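# Start the shaker holding four jars

## Task

Four jars already sit on the shaker, whose timer is set to 20 seconds; turn the shaker on so it runs, and it must still be running (or have been started) once the robot lets go and the scene is ended.

## Robot and tools

Robot: two arms, left_arm and right_arm, each with a two-finger gripper. All poses, velocities and targets use the scene frame: origin at table-top height midway between the nominal bases, +x out over the table, +z up, left_arm on the +y side (arm names do not match image sides). Measured bases: left_arm at (-0.010, +0.263, +0.007) m, right_arm at (-0.036, -0.326, +0.041) m, both almost unrotated. A gripper's fingers point along its own +z and open along its own y. end_effector_position is the spot between the pads, roughly 1 cm short of the fingertips.

The row format, shared by execute_actions and move: one flat list of 16 plain numbers covering both arms, even when only one moves. Numbers 1-8 are left_arm: x, y, z (metres, absolute scene-frame position of the pinch point), then qw, qx, qy, qz (absolute orientation quaternion, w first), then opening. Numbers 9-16 are the same for right_arm. So a row is an absolute pose plus opening per arm, not an offset. Opening runs from -1 (shut) to +1 (fully open, 0.094 m). To leave an arm still, resend the exact position and quaternion from the last result in which it was still, plus its current opening; a 0 opening is a real close-halfway command, not 'no change'. Keep a gripper's orientation by repeating the same target quaternion rather than copying the drifting reported one.

execute_actions(actions, cameras): actions is a list of actions; each action is a list of up to 15 rows, one per 1/30 s step, the last row held to fill 15 steps. Each target must lie within 0.6 m of that gripper's current position along each of its axes, otherwise the action (or, for the first one, the whole call) is rejected. An empty actions list returns camera images and the current scene number. cameras takes names (cam_high, cam_low, cam_over, cam_left_wrist, cam_right_wrist) or ["all"].

move(target, speed, blend, opening_speed, grip_force, blocking, cameras): drives each gripper in a straight line to the row (or list of up to 15 rows) in target, with no distance limit and no obstacle avoidance. speed is m/s, 0.002 to 4.3, default 0.25 (rotation up to twice that in rad/s); one value or one per target. blend (m) rounds corners in a list; 0 stops at each point. opening_speed (at least 0.2 per second on the -1..+1 scale) ramps finger changes. grip_force is newtons per pad, 10 to 50, per arm or shared; it persists. blocking=false returns after about 0.5 s while the move continues; a new move replaces it. A move is capped at 10 s. Its result adds a move: line giving the ending (done, off_target, moving, held, fault) and any limits (paced = clipped pose, held = steps withheld). Arms not named by the ending are done, i.e. within 10 mm and 2 degrees. Faster moves overshoot more and hit harder; avoid paths sweeping near an arm's own base.

wait(seconds 0-10, cameras) lets time pass with commands held. stop(cameras) brakes a running move. zoom_image(camera, region [x0,y0,x1,y1] in pixels, at most 504 by 504) enlarges part of the latest image from that camera. read_manual gives only licence text. finished_scene(scene) ends the scene permanently; call it only once the shaker is running and the robot is clear.

Reading results: each arm reports end_effector_position, end_effector_quat_wxyz, Hand target (where the controller is actually heading, possibly short of your command), Joint positions (last entry is finger gap in m), Joint velocities (may say within noise), Joint torques, grip_measured (opening on the command scale, up to ~2.5 mm wide when empty) and grip_effort_nm (gripper motor effort, negative = closing; not a pad force). Tool commands shows current gripper commands. execute_actions results also list positions at sampled steps. MOTOR HOT appears near 85 °C; at 100 °C an OVER-TEMPERATURE FAULT drops that arm for 30-60 s, so avoid long outstretched holds or pushing into unreachable poses.

Control notes: orientation commands are clipped to 40 degrees from the current one each step; one action may fall short, so repeat. Friction can leave a gripper a few cm off target in free air; that is not proof of contact. Cameras: cam_high, cam_low, cam_over (896x504), cam_left_wrist, cam_right_wrist (672x504).

Avoid: bumping or pressing the two arms together (including closing one gripper on the other's fingers), striking the shaker, table or jars hard, knocking jars over or off the table, pressing the switch with excessive force or speed. Press buttons with a slow approach and a target only slightly past the contact. Objects may occasionally be nudged by outside forces.

Each tool is called after ">>>" in YAML: its name, and indented under it one key for each argument.

## Session

>>> execute_actions:
  actions: []
  cameras: ["all"]

Scene clock: 0.00 s.
left_arm: end_effector_position=(+0.5693, -0.3558, +0.2073) grip_measured=+1.000 grip_effort_nm=n/a end_effector_quat_wxyz=(+0.389, +0.697, +0.533, -0.281) | right_arm: end_effector_position=(+0.0796, -0.4214, +0.1177) grip_measured=+1.000 grip_effort_nm=n/a end_effector_quat_wxyz=(-0.074, +0.184, +0.980, -0.018)
Joint positions: left_arm=[-0.674 2.247 2.149 -0.675 0.69 0.849 0.094] | right_arm=[-0.575 0.851 0.482 -1.324 0.09 -0.206 0.094]
Joint velocities: within noise
Joint torques (N m): no reading
Heat: left arm: hottest gripper 31 °C; right arm: hottest shoulder 35 °C.
Hand target: left_arm +0.5731, -0.3590, +0.2265; +0.405, +0.696, +0.524, -0.277 | right_arm +0.0866, -0.4260, +0.1250; -0.064, +0.184, +0.981, -0.022
Tool commands: left_gripper/opening=+1.0 right_gripper/opening=+1.0

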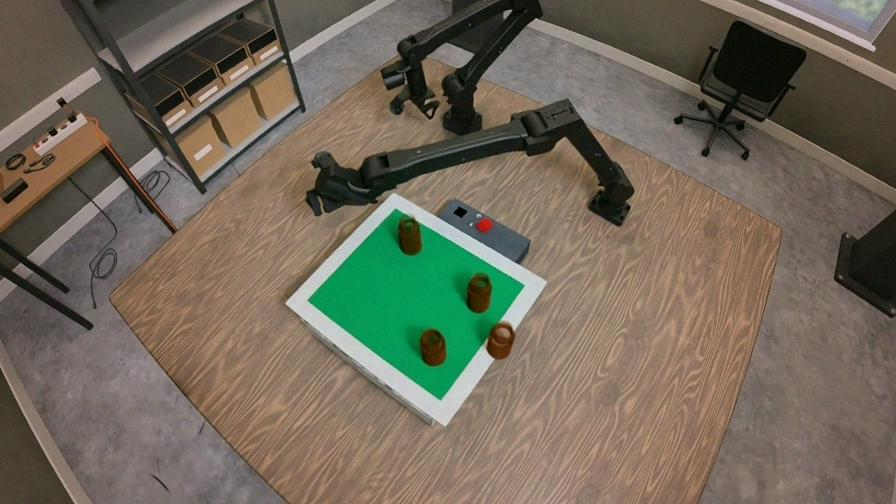

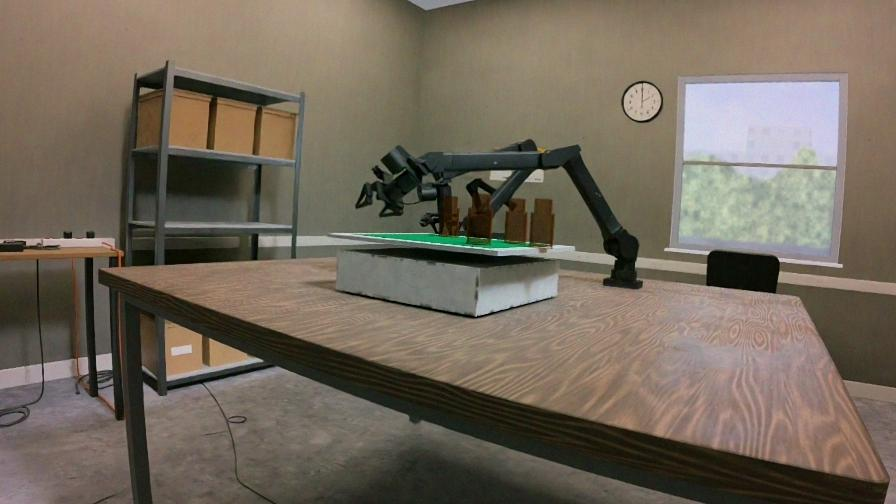

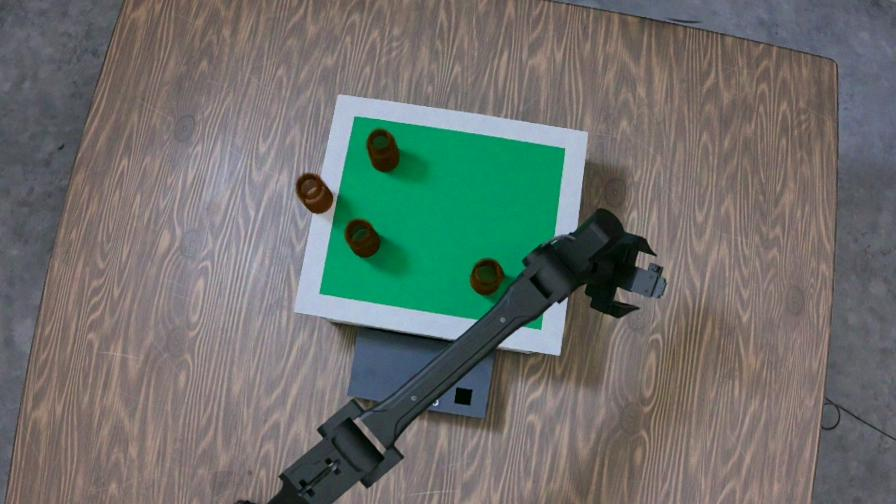

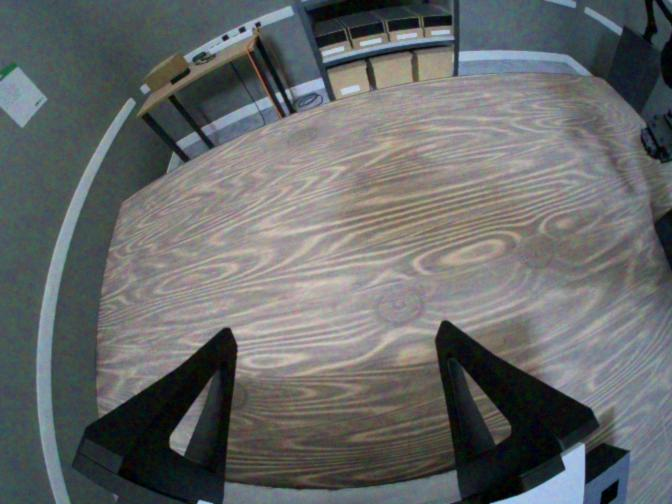

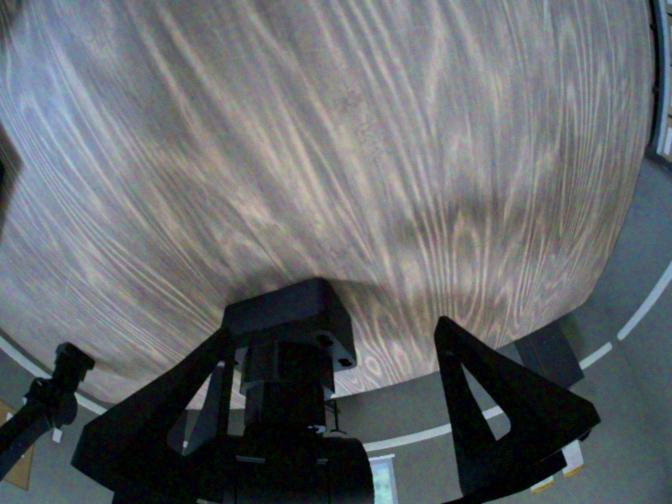

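>>> zoom_image:
  camera: "cam_high"
  region: [380, 180, 560, 280]

>>> zoom_image:
  camera: "cam_high"
  region: [280, 190, 560, 430]

>>> zoom_image:
  camera: "cam_over"
  region: [270, 80, 610, 430]

>>> zoom_image:
  camera: "cam_low"
  region: [320, 130, 660, 330]

Scaled by 2.800 from the camera's 896x504 image, which has a finer 1280x720 frame.

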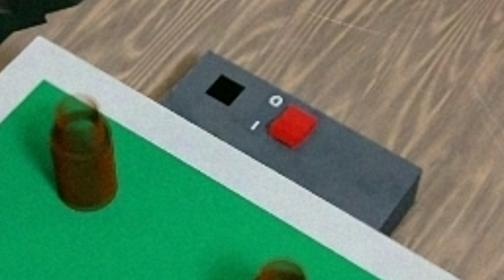

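Scaled by 1.800 from the camera's 896x504 image, which has a finer 1280x720 frame.

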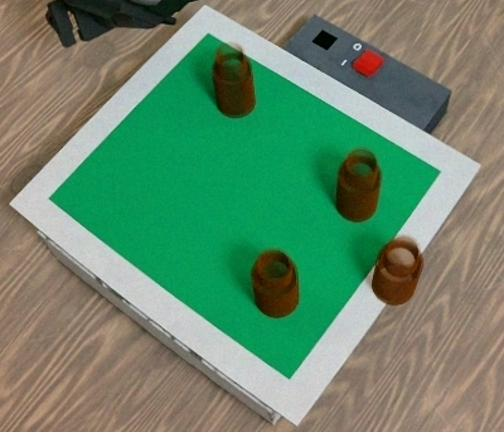

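Scaled by 1.440 from the camera's 896x504 image, which has a finer 1280x720 frame.

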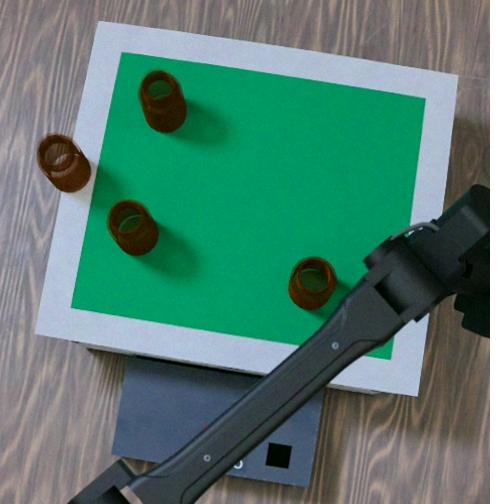

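Scaled by 1.482 from the camera's 896x504 image, which has a finer 1280x720 frame.

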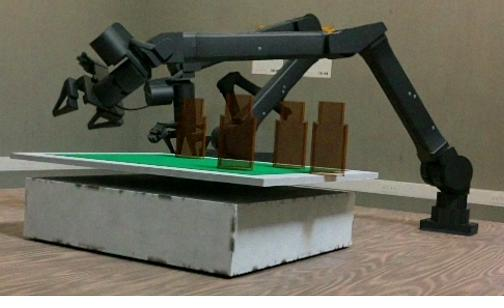

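>>> move:
  target:
    - [0.52, -0.25, 0.38, 0.30, 0.40, 0.84, -0.18, 1.0, 0.0796, -0.4214, 0.1177, -0.074, 0.184, 0.980, -0.018, 1.0]
    - [0.60, 0.16, 0.36, 0.1736, 0.0, 0.9848, 0.0, 1.0, 0.0796, -0.4214, 0.1177, -0.074, 0.184, 0.980, -0.018, 1.0]
  speed: 0.45
  blend: [0.08, 0]
  cameras: ["all"]

Scene clock: 33.97 s.
left_arm: end_effector_position=(+0.5885, +0.1551, +0.3513) grip_measured=+1.000 grip_effort_nm=-0.03 end_effector_quat_wxyz=(+0.158, +0.009, +0.987, -0.010) | right_arm: end_effector_position=(+0.0796, -0.4214, +0.1177) grip_measured=+1.000 grip_effort_nm=-0.01 end_effector_quat_wxyz=(-0.074, +0.184, +0.980, -0.018)
Joint positions: left_arm=[-0.175 1.762 2.001 -1.494 -0.036 -0.165 0.094] | right_arm=[-0.575 0.851 0.482 -1.324 0.09 -0.206 0.094]
Joint torques (N m): left_arm=[-2.2 -15.21 10.61 0.46 -0.11 -0.13] | right_arm=[0.85 -2.08 7.94 -0.03 0.02 0.03]
Heat: left arm: hottest elbow 34 °C; right arm: hottest elbow 37 °C.
Hand target: left_arm +0.5937, +0.1497, +0.3646; +0.169, +0.007, +0.986, -0.013 | right_arm +0.0796, -0.4214, +0.1177; -0.074, +0.184, +0.980, -0.018
Off the commanded pose: left_arm 0.015 m, 2 deg | right_arm 0.000 m, 0 deg.
move: off_target (left_arm)

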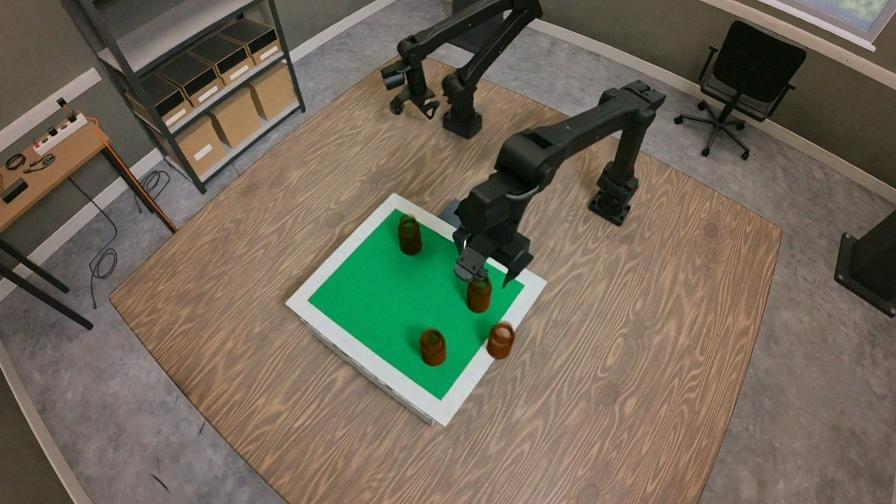

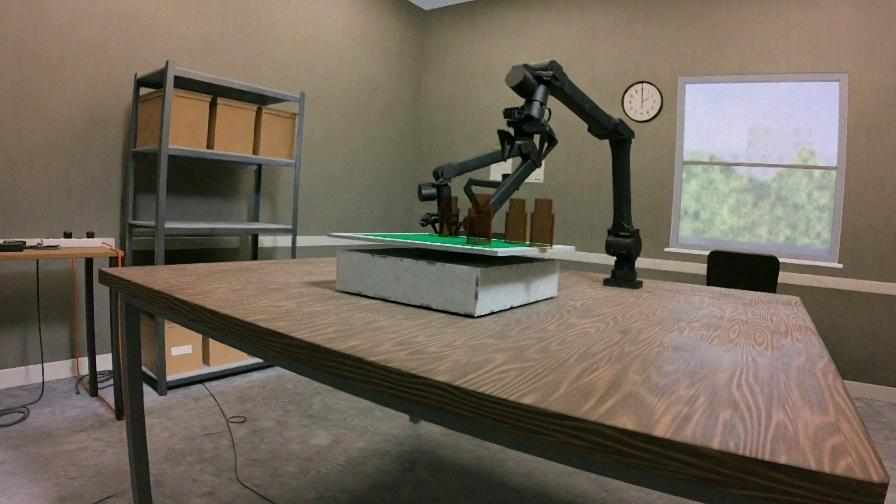

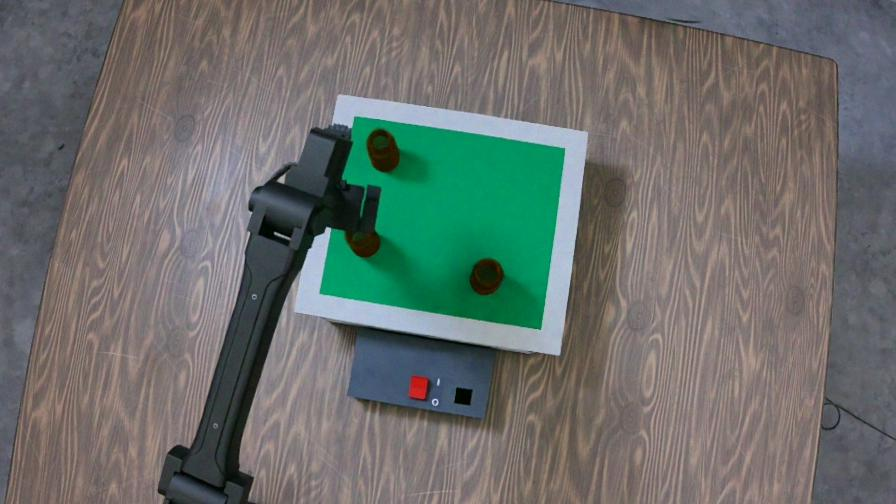

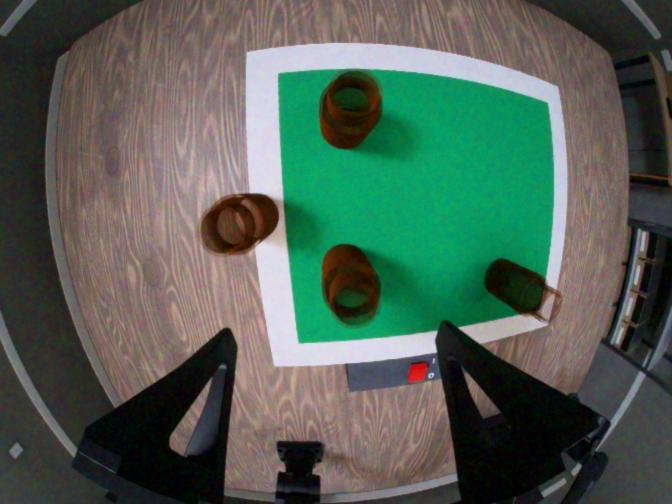

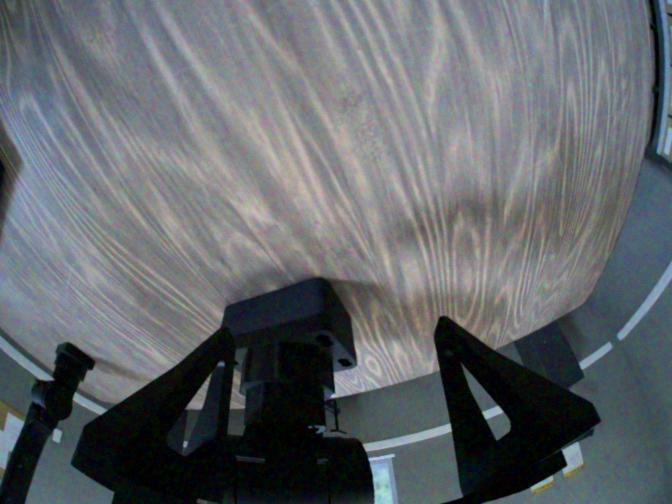

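>>> zoom_image:
  camera: "cam_left_wrist"
  region: [170, 150, 330, 290]

>>> zoom_image:
  camera: "cam_left_wrist"
  region: [180, 30, 600, 400]

>>> zoom_image:
  camera: "cam_over"
  region: [330, 320, 510, 430]

>>> zoom_image:
  camera: "cam_low"
  region: [420, 170, 600, 280]

Scaled by 3.150 from the camera's 672x504 image, which has a finer 960x720 frame.

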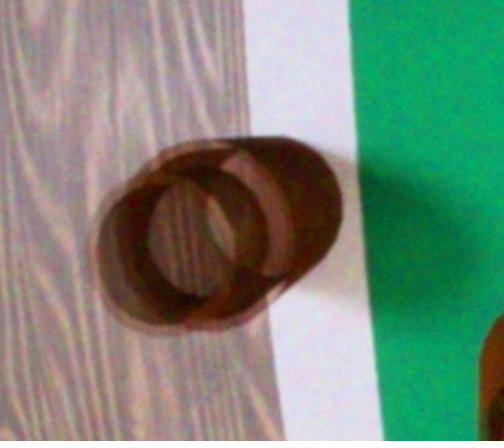

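Scaled by 1.200 from the camera's 672x504 image, which has a finer 960x720 frame.

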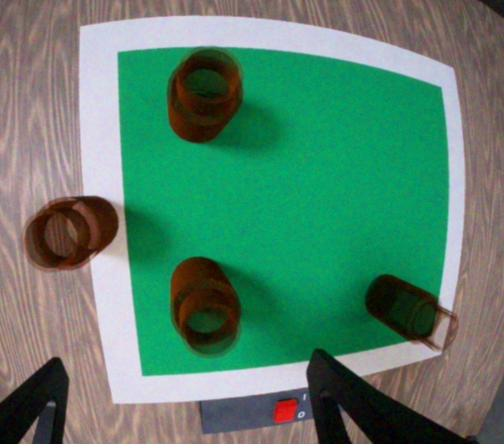

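Scaled by 2.800 from the camera's 896x504 image, which has a finer 1280x720 frame.

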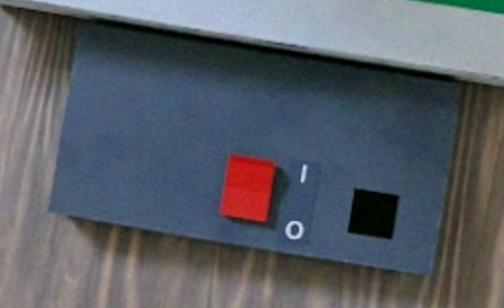

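Scaled by 2.800 from the camera's 896x504 image, which has a finer 1280x720 frame.

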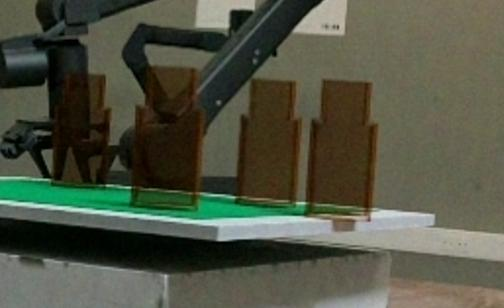

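>>> move:
  target: [0.622, 0.238, 0.30, 0.1736, 0.0, 0.9848, 0.0, 1.0, 0.0796, -0.4214, 0.1177, -0.074, 0.184, 0.980, -0.018, 1.0]
  speed: 0.3
  cameras: ["cam_left_wrist", "cam_over", "cam_low"]

Scene clock: 142.00 s.
left_arm: end_effector_position=(+0.6146, +0.2426, +0.2966) grip_measured=+1.000 grip_effort_nm=-0.03 end_effector_quat_wxyz=(+0.162, -0.012, +0.987, -0.001) | right_arm: end_effector_position=(+0.0796, -0.4214, +0.1177) grip_measured=+1.000 grip_effort_nm=-0.02 end_effector_quat_wxyz=(-0.074, +0.184, +0.980, -0.018)
Joint positions: left_arm=[-0.023 1.778 1.876 -1.344 -0.014 -0.059 0.094] | right_arm=[-0.575 0.851 0.482 -1.324 0.09 -0.206 0.094]
Joint torques (N m): left_arm=[-2.2 -16.62 8.03 1.76 0.15 0.08] | right_arm=[0.85 -2.02 7.95 -0.05 0.02 0.03]
Heat: left arm: hottest elbow 42 °C; right arm: hottest elbow 39 °C.
Hand target: left_arm +0.6211, +0.2368, +0.3007; +0.174, -0.003, +0.985, -0.002 | right_arm +0.0796, -0.4214, +0.1177; -0.074, +0.184, +0.980, -0.018
Off the commanded pose: left_arm 0.009 m, 2 deg | right_arm 0.000 m, 0 deg.
move: done
Images, in order (width x height): cam_low 896x504, cam_over 896x504, cam_left_wrist 672x504.

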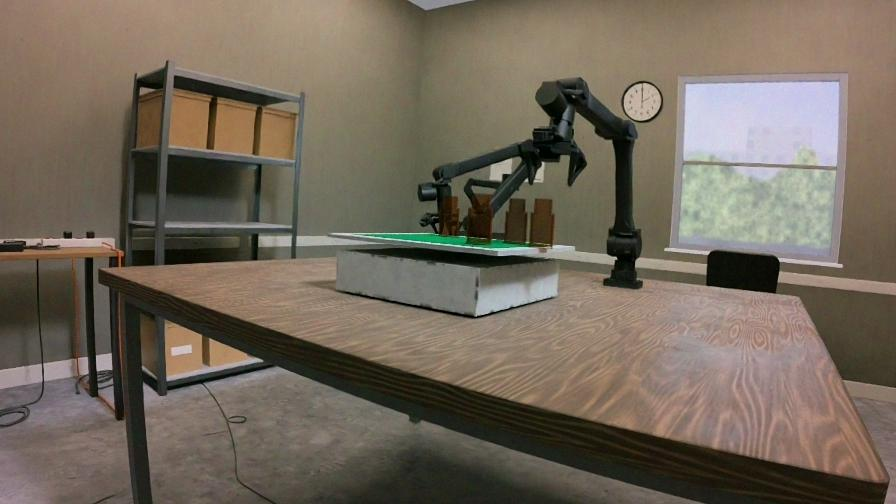

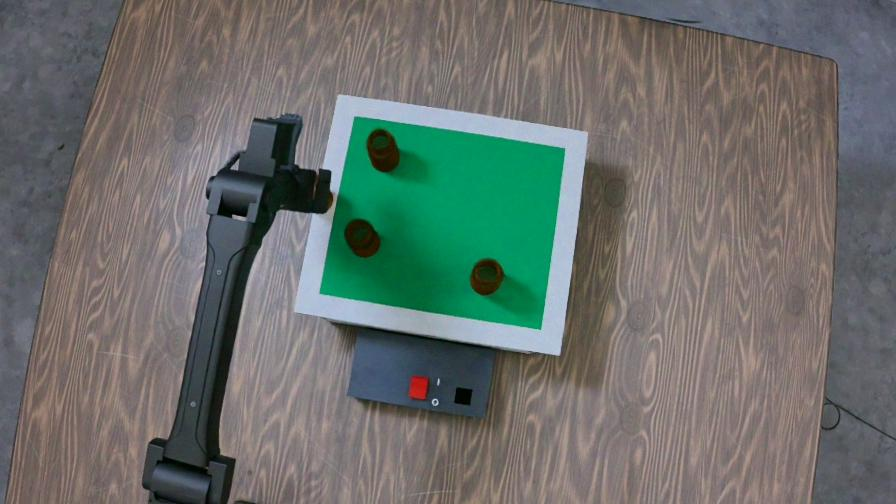

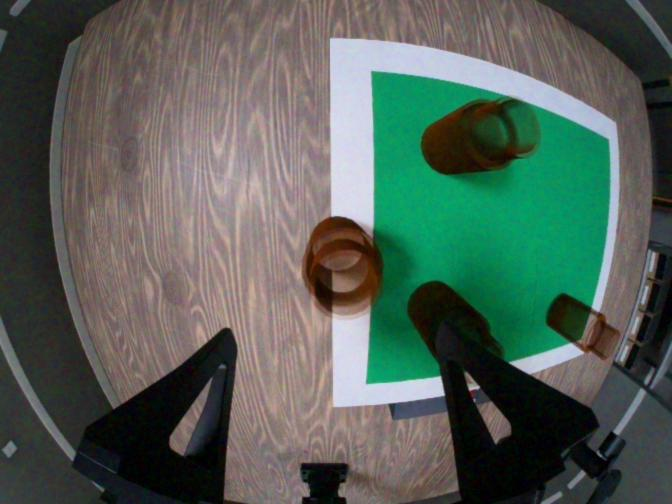

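>>> zoom_image:
  camera: "cam_left_wrist"
  region: [270, 190, 430, 350]

Scaled by 3.150 from the camera's 672x504 image, which has a finer 960x720 frame.

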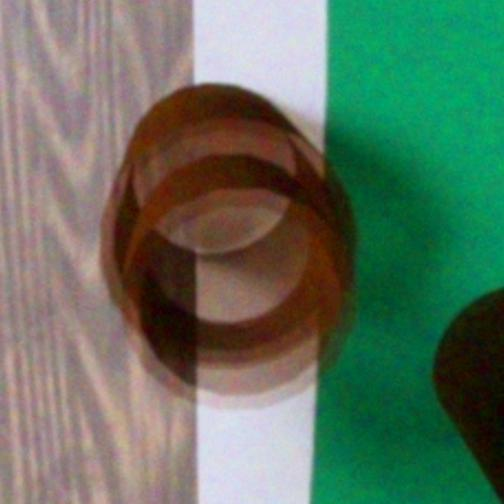

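>>> move:
  target: [0.629, 0.235, 0.258, 0.2588, 0.0, 0.9659, 0.0, 1.0, 0.0796, -0.4214, 0.1177, -0.074, 0.184, 0.980, -0.018, 1.0]
  speed: 0.15
  cameras: ["cam_left_wrist", "cam_low"]

>>> zoom_image:
  camera: "cam_low"
  region: [460, 110, 640, 270]

>>> zoom_image:
  camera: "cam_left_wrist"
  region: [180, 160, 500, 400]

Scene clock: 210.20 s.
left_arm: end_effector_position=(+0.6247, +0.2436, +0.2409) grip_measured=+1.000 grip_effort_nm=-0.03 end_effector_quat_wxyz=(+0.237, -0.011, +0.971, +0.000) | right_arm: end_effector_position=(+0.0796, -0.4214, +0.1177) grip_measured=+1.000 grip_effort_nm=-0.02 end_effector_quat_wxyz=(-0.074, +0.184, +0.980, -0.018)
Joint positions: left_arm=[-0.023 1.71 1.599 -0.982 -0.022 -0.053 0.094] | right_arm=[-0.575 0.851 0.482 -1.324 0.09 -0.206 0.094]
Joint torques (N m): left_arm=[-2.49 -17.55 7.86 2.07 -0.15 0.08] | right_arm=[0.85 -2.08 7.94 -0.05 0.02 0.03]
Heat: left arm: hottest elbow 37 °C; right arm: hottest elbow 40 °C.
Hand target: left_arm +0.6281, +0.2370, +0.2568; +0.258, +0.000, +0.966, +0.001 | right_arm +0.0796, -0.4214, +0.1177; -0.074, +0.184, +0.980, -0.018
Off the commanded pose: left_arm 0.020 m, 3 deg | right_arm 0.000 m, 0 deg.
move: off_target (left_arm)
Images, in order (width x height): cam_low 896x504, cam_left_wrist 672x504.

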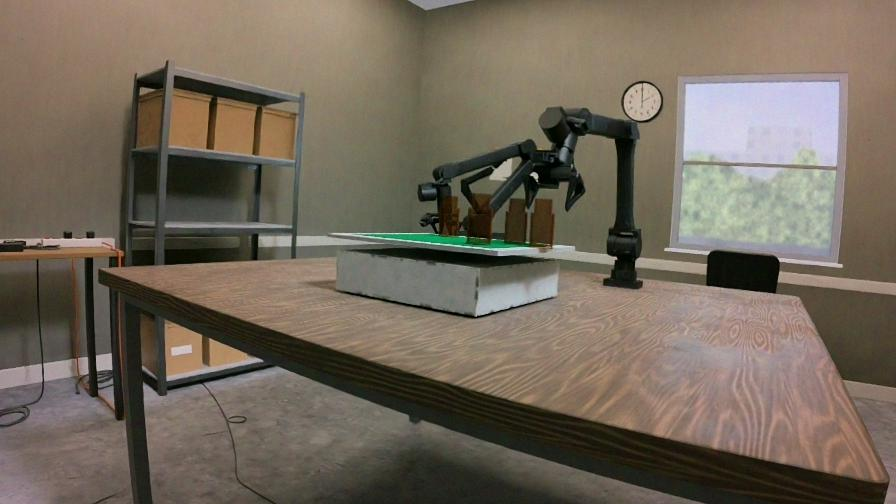

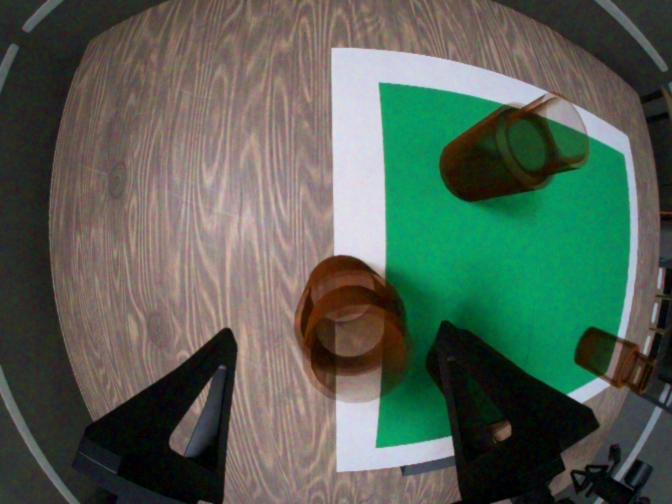

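Scaled by 2.800 from the camera's 896x504 image, which has a finer 1280x720 frame.

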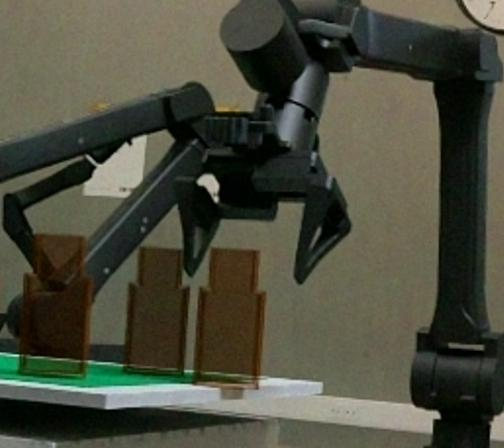

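Scaled by 1.575 from the camera's 672x504 image, which has a finer 960x720 frame.

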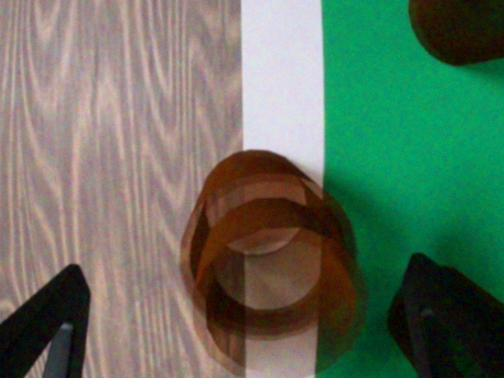

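>>> move:
  target:
    - [0.633, 0.226, 0.256, 0.2588, 0.0, 0.9659, 0.0, 1.0, 0.0796, -0.4214, 0.1177, -0.074, 0.184, 0.980, -0.018, 1.0]
    - [0.633, 0.226, 0.236, 0.2588, 0.0, 0.9659, 0.0, 1.0, 0.0796, -0.4214, 0.1177, -0.074, 0.184, 0.980, -0.018, 1.0]
  speed: 0.12
  cameras: ["cam_left_wrist", "cam_low"]

>>> zoom_image:
  camera: "cam_left_wrist"
  region: [200, 200, 480, 420]

>>> zoom_image:
  camera: "cam_low"
  region: [460, 110, 640, 270]

Scene clock: 258.37 s.
left_arm: end_effector_position=(+0.6266, +0.2302, +0.2308) grip_measured=+1.000 grip_effort_nm=-0.03 end_effector_quat_wxyz=(+0.246, +0.000, +0.969, +0.001) | right_arm: end_effector_position=(+0.0796, -0.4214, +0.1177) grip_measured=+1.000 grip_effort_nm=-0.02 end_effector_quat_wxyz=(-0.074, +0.184, +0.980, -0.018)
Joint positions: left_arm=[-0.046 1.71 1.567 -0.931 -0.03 -0.053 0.094] | right_arm=[-0.575 0.851 0.482 -1.324 0.09 -0.206 0.094]
Joint torques (N m): left_arm=[-2.32 -15.79 7.95 2.11 -0.15 -0.07] | right_arm=[0.85 -2.08 7.94 -0.03 0.02 0.03]
Heat: left arm: hottest elbow 37 °C; right arm: hottest elbow 40 °C.
Hand target: left_arm +0.6326, +0.2244, +0.2357; +0.259, +0.001, +0.966, +0.000 | right_arm +0.0796, -0.4214, +0.1177; -0.074, +0.184, +0.980, -0.018
Off the commanded pose: left_arm 0.009 m, 2 deg | right_arm 0.000 m, 0 deg.
move: done
Images, in order (width x height): cam_low 896x504, cam_left_wrist 672x504.

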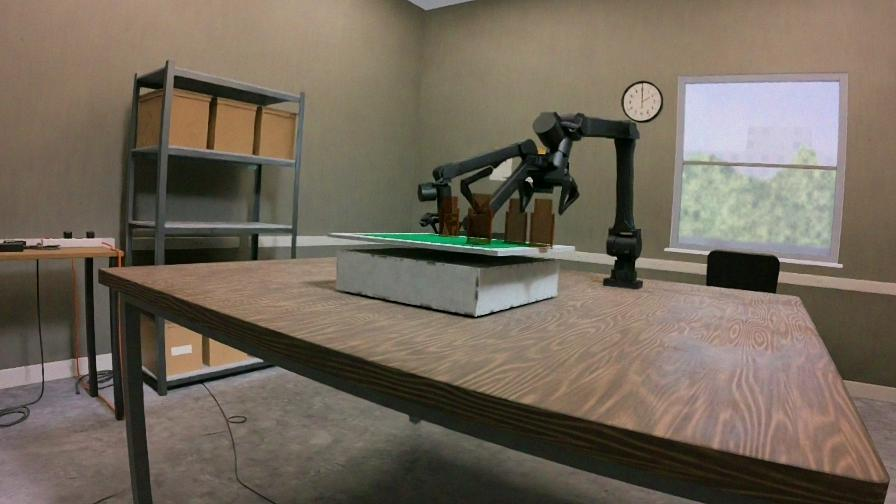

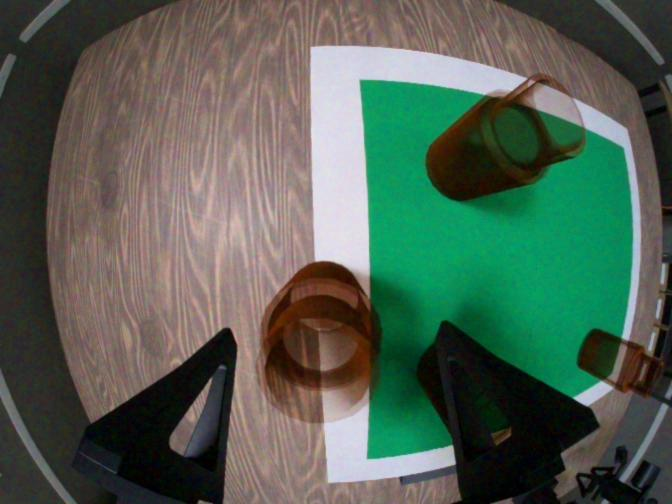

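Scaled by 1.800 from the camera's 672x504 image, which has a finer 960x720 frame.

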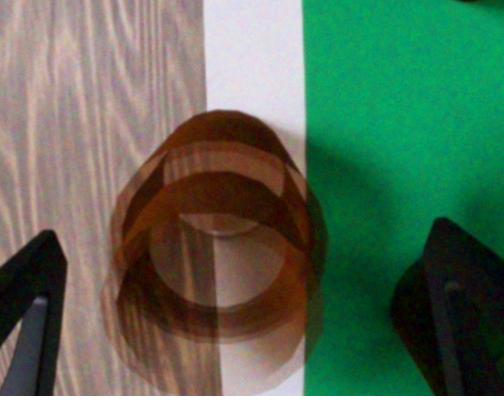

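Scaled by 2.800 from the camera's 896x504 image, which has a finer 1280x720 frame.

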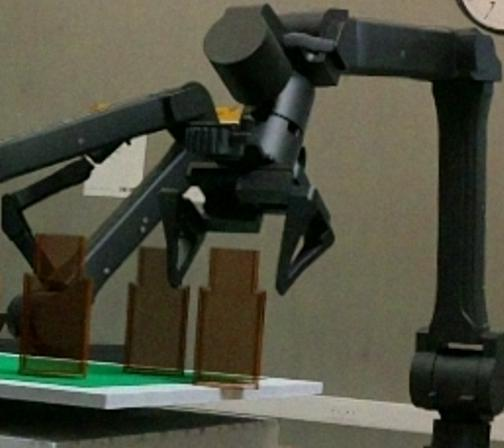

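>>> move:
  target:
    - [0.638, 0.232, 0.232, 0.2588, 0.0, 0.9659, 0.0, 1.0, 0.0796, -0.4214, 0.1177, -0.074, 0.184, 0.980, -0.018, 1.0]
    - [0.638, 0.232, 0.206, 0.2588, 0.0, 0.9659, 0.0, 1.0, 0.0796, -0.4214, 0.1177, -0.074, 0.184, 0.980, -0.018, 1.0]
  speed: 0.1
  cameras: ["cam_left_wrist", "cam_low"]

>>> zoom_image:
  camera: "cam_left_wrist"
  region: [200, 200, 480, 440]

>>> zoom_image:
  camera: "cam_low"
  region: [460, 110, 640, 270]

Scene clock: 278.37 s.
left_arm: end_effector_position=(+0.6305, +0.2299, +0.2041) grip_measured=+1.000 grip_effort_nm=-0.03 end_effector_quat_wxyz=(+0.248, +0.000, +0.969, +0.000) | right_arm: end_effector_position=(+0.0796, -0.4214, +0.1177) grip_measured=+1.000 grip_effort_nm=-0.01 end_effector_quat_wxyz=(-0.074, +0.184, +0.980, -0.018)
Joint positions: left_arm=[-0.046 1.73 1.521 -0.861 -0.03 -0.053 0.094] | right_arm=[-0.575 0.851 0.482 -1.324 0.09 -0.206 0.094]
Joint torques (N m): left_arm=[-1.14 -15.5 7.95 2.11 0.11 0.02] | right_arm=[0.85 -2.08 7.94 -0.03 0.02 0.03]
Heat: left arm: hottest elbow 36 °C; right arm: hottest elbow 40 °C.
Hand target: left_arm +0.6376, +0.2320, +0.2063; +0.259, +0.000, +0.966, +0.000 | right_arm +0.0796, -0.4214, +0.1177; -0.074, +0.184, +0.980, -0.018
Off the commanded pose: left_arm 0.008 m, 1 deg | right_arm 0.000 m, 0 deg.
move: done
Images, in order (width x height): cam_low 896x504, cam_left_wrist 672x504.

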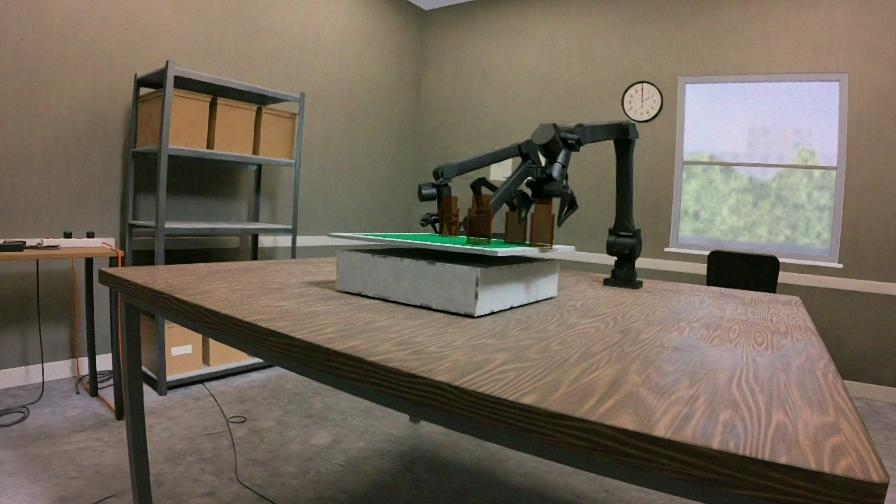

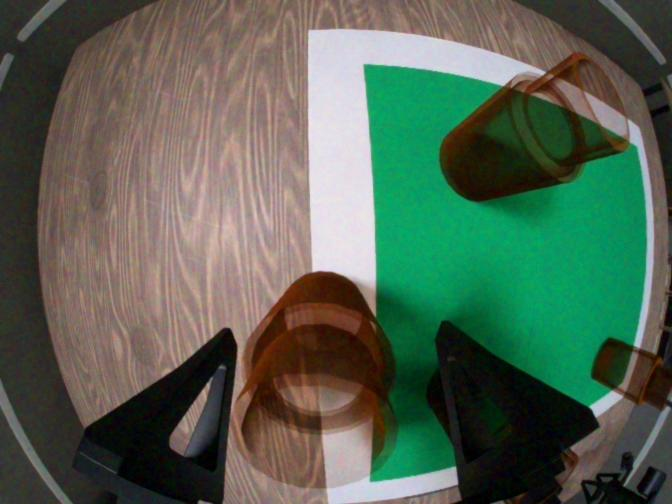

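Scaled by 1.800 from the camera's 672x504 image, which has a finer 960x720 frame.

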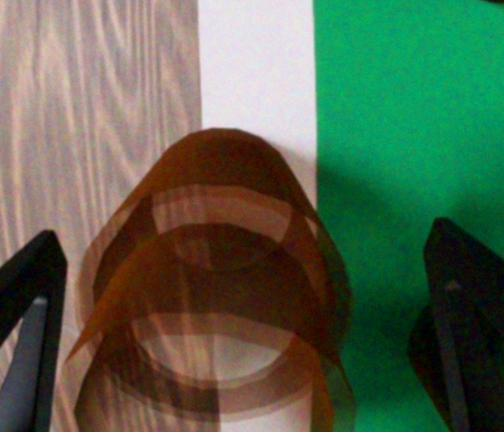

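Scaled by 2.800 from the camera's 896x504 image, which has a finer 1280x720 frame.

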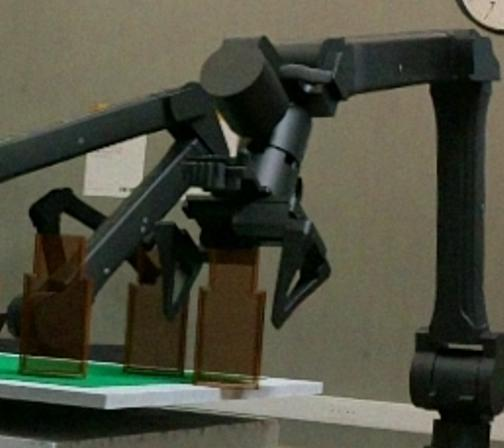

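>>> move:
  target: [0.638, 0.240, 0.205, 0.2588, 0.0, 0.9659, 0.0, 1.0, 0.0796, -0.4214, 0.1177, -0.074, 0.184, 0.980, -0.018, 1.0]
  speed: 0.08
  cameras: ["cam_left_wrist"]

>>> zoom_image:
  camera: "cam_left_wrist"
  region: [200, 240, 480, 500]

Scene clock: 293.83 s.
left_arm: end_effector_position=(+0.6317, +0.2436, +0.2044) grip_measured=+1.000 grip_effort_nm=-0.03 end_effector_quat_wxyz=(+0.250, -0.009, +0.968, +0.001) | right_arm: end_effector_position=(+0.0796, -0.4214, +0.1177) grip_measured=+1.000 grip_effort_nm=-0.01 end_effector_quat_wxyz=(-0.074, +0.184, +0.980, -0.018)
Joint positions: left_arm=[-0.023 1.73 1.521 -0.858 -0.023 -0.048 0.094] | right_arm=[-0.575 0.851 0.482 -1.324 0.09 -0.206 0.094]
Joint torques (N m): left_arm=[-0.67 -15.56 7.76 2.11 0.17 0.07] | right_arm=[0.85 -2.08 7.94 -0.03 0.02 0.03]
Heat: left arm: hottest elbow 37 °C; right arm: hottest elbow 40 °C.
Hand target: left_arm +0.6381, +0.2491, +0.2049; +0.259, -0.007, +0.966, +0.002 | right_arm +0.0796, -0.4214, +0.1177; -0.074, +0.184, +0.980, -0.018
Off the commanded pose: left_arm 0.007 m, 1 deg | right_arm 0.000 m, 0 deg.
move: done
Images, in order (width x height): cam_left_wrist 672x504.

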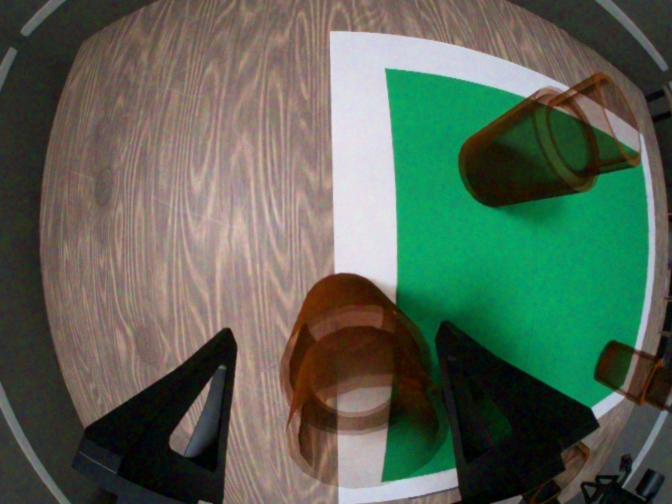

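Scaled by 1.800 from the camera's 672x504 image, which has a finer 960x720 frame.

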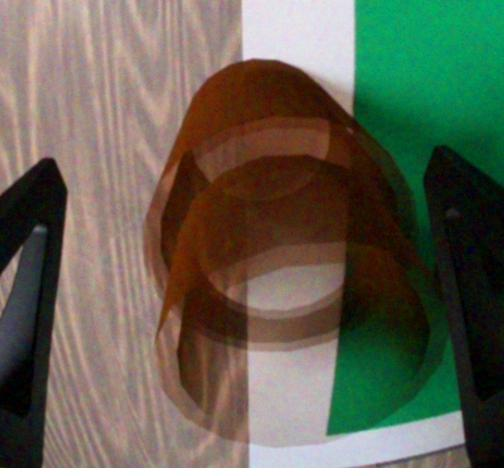

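>>> move:
  target: [0.638, 0.2285, 0.205, 0.2588, 0.0, 0.9659, 0.0, 1.0, 0.0796, -0.4214, 0.1177, -0.074, 0.184, 0.980, -0.018, 1.0]
  speed: 0.05
  cameras: ["cam_left_wrist"]

>>> zoom_image:
  camera: "cam_left_wrist"
  region: [200, 240, 480, 500]

Scene clock: 318.50 s.
left_arm: end_effector_position=(+0.6313, +0.2336, +0.2045) grip_measured=+1.000 grip_effort_nm=-0.03 end_effector_quat_wxyz=(+0.250, +0.000, +0.968, +0.001) | right_arm: end_effector_position=(+0.0796, -0.4214, +0.1177) grip_measured=+1.000 grip_effort_nm=-0.01 end_effector_quat_wxyz=(-0.074, +0.184, +0.980, -0.018)
Joint positions: left_arm=[-0.04 1.73 1.521 -0.858 -0.028 -0.047 0.094] | right_arm=[-0.575 0.851 0.482 -1.324 0.09 -0.206 0.094]
Joint torques (N m): left_arm=[-2.14 -15.38 7.92 2.09 -0.11 -0.07] | right_arm=[0.85 -2.08 7.94 -0.03 0.02 0.03]
Heat: left arm: hottest elbow 37 °C; right arm: hottest elbow 40 °C.
Hand target: left_arm +0.6379, +0.2283, +0.2049; +0.259, +0.001, +0.966, +0.000 | right_arm +0.0796, -0.4214, +0.1177; -0.074, +0.184, +0.980, -0.018
Off the commanded pose: left_arm 0.008 m, 1 deg | right_arm 0.000 m, 0 deg.
move: done
Images, in order (width x height): cam_left_wrist 672x504.

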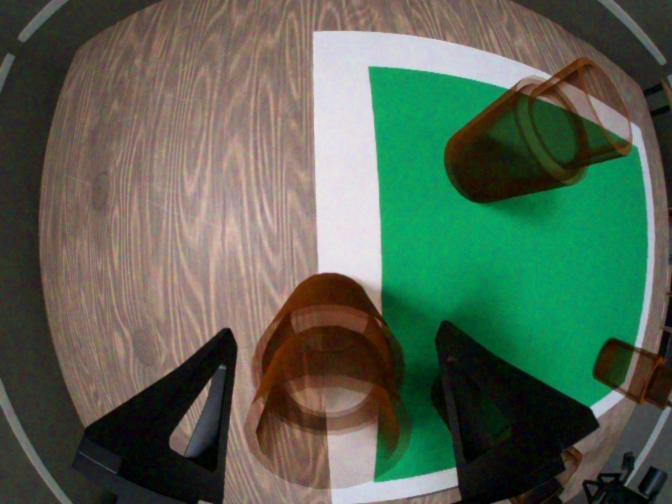

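Scaled by 1.800 from the camera's 672x504 image, which has a finer 960x720 frame.

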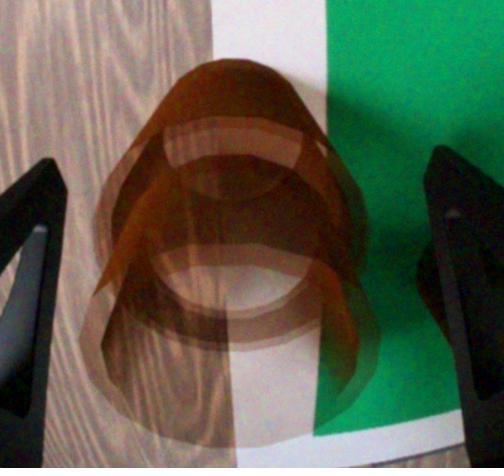

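>>> move:
  target: [0.638, 0.2285, 0.205, 0.2588, 0.0, 0.9659, 0.0, -0.06, 0.0796, -0.4214, 0.1177, -0.074, 0.184, 0.980, -0.018, 1.0]
  speed: 0.05
  grip_force: [20, 50]
  opening_speed: 0.4
  cameras: ["cam_left_wrist", "cam_low"]

>>> zoom_image:
  camera: "cam_low"
  region: [460, 110, 640, 270]

Scene clock: 338.13 s.
left_arm: end_effector_position=(+0.6314, +0.2360, +0.2045) grip_measured=+0.162 grip_effort_nm=-0.49 end_effector_quat_wxyz=(+0.250, -0.003, +0.968, +0.008) | right_arm: end_effector_position=(+0.0796, -0.4214, +0.1177) grip_measured=+1.000 grip_effort_nm=-0.02 end_effector_quat_wxyz=(-0.074, +0.184, +0.980, -0.018)
Joint positions: left_arm=[-0.04 1.73 1.521 -0.858 -0.042 -0.048 0.055] | right_arm=[-0.575 0.851 0.482 -1.324 0.09 -0.206 0.094]
Joint torques (N m): left_arm=[-2.2 -15.44 7.9 2.1 -0.02 -0.09] | right_arm=[0.85 -2.08 7.94 -0.03 0.02 0.03]
Heat: left arm: hottest elbow 37 °C; right arm: hottest elbow 40 °C.
Hand target: left_arm +0.6380, +0.2306, +0.2050; +0.259, -0.002, +0.966, +0.005 | right_arm +0.0796, -0.4214, +0.1177; -0.074, +0.184, +0.980, -0.018
Off the commanded pose: left_arm 0.010 m, 1 deg | right_arm 0.000 m, 0 deg.
grip_force (N): 20, 50
move: done
Images, in order (width x height): cam_low 896x504, cam_left_wrist 672x504.

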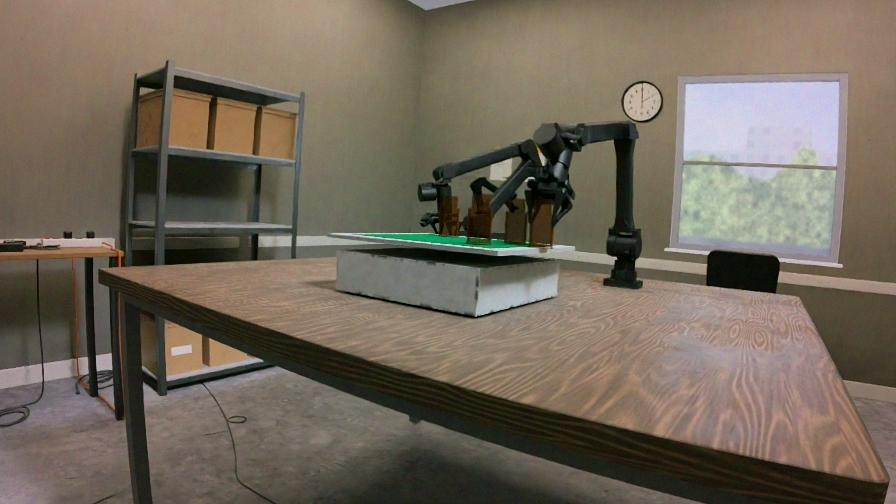

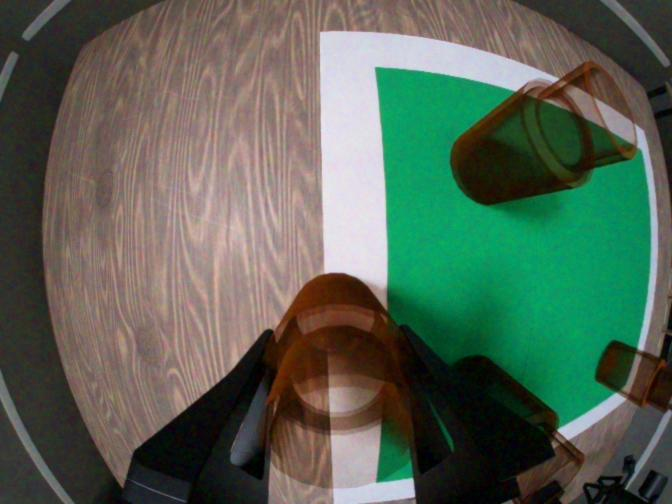

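Scaled by 2.800 from the camera's 896x504 image, which has a finer 1280x720 frame.

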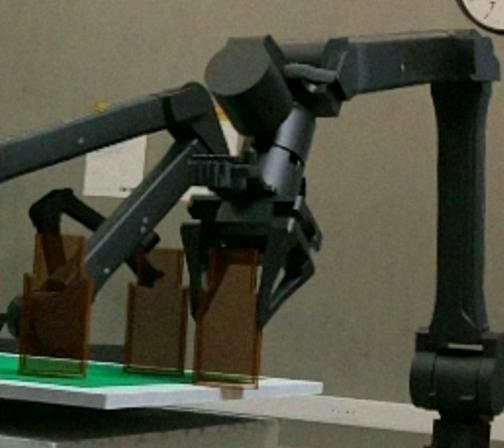

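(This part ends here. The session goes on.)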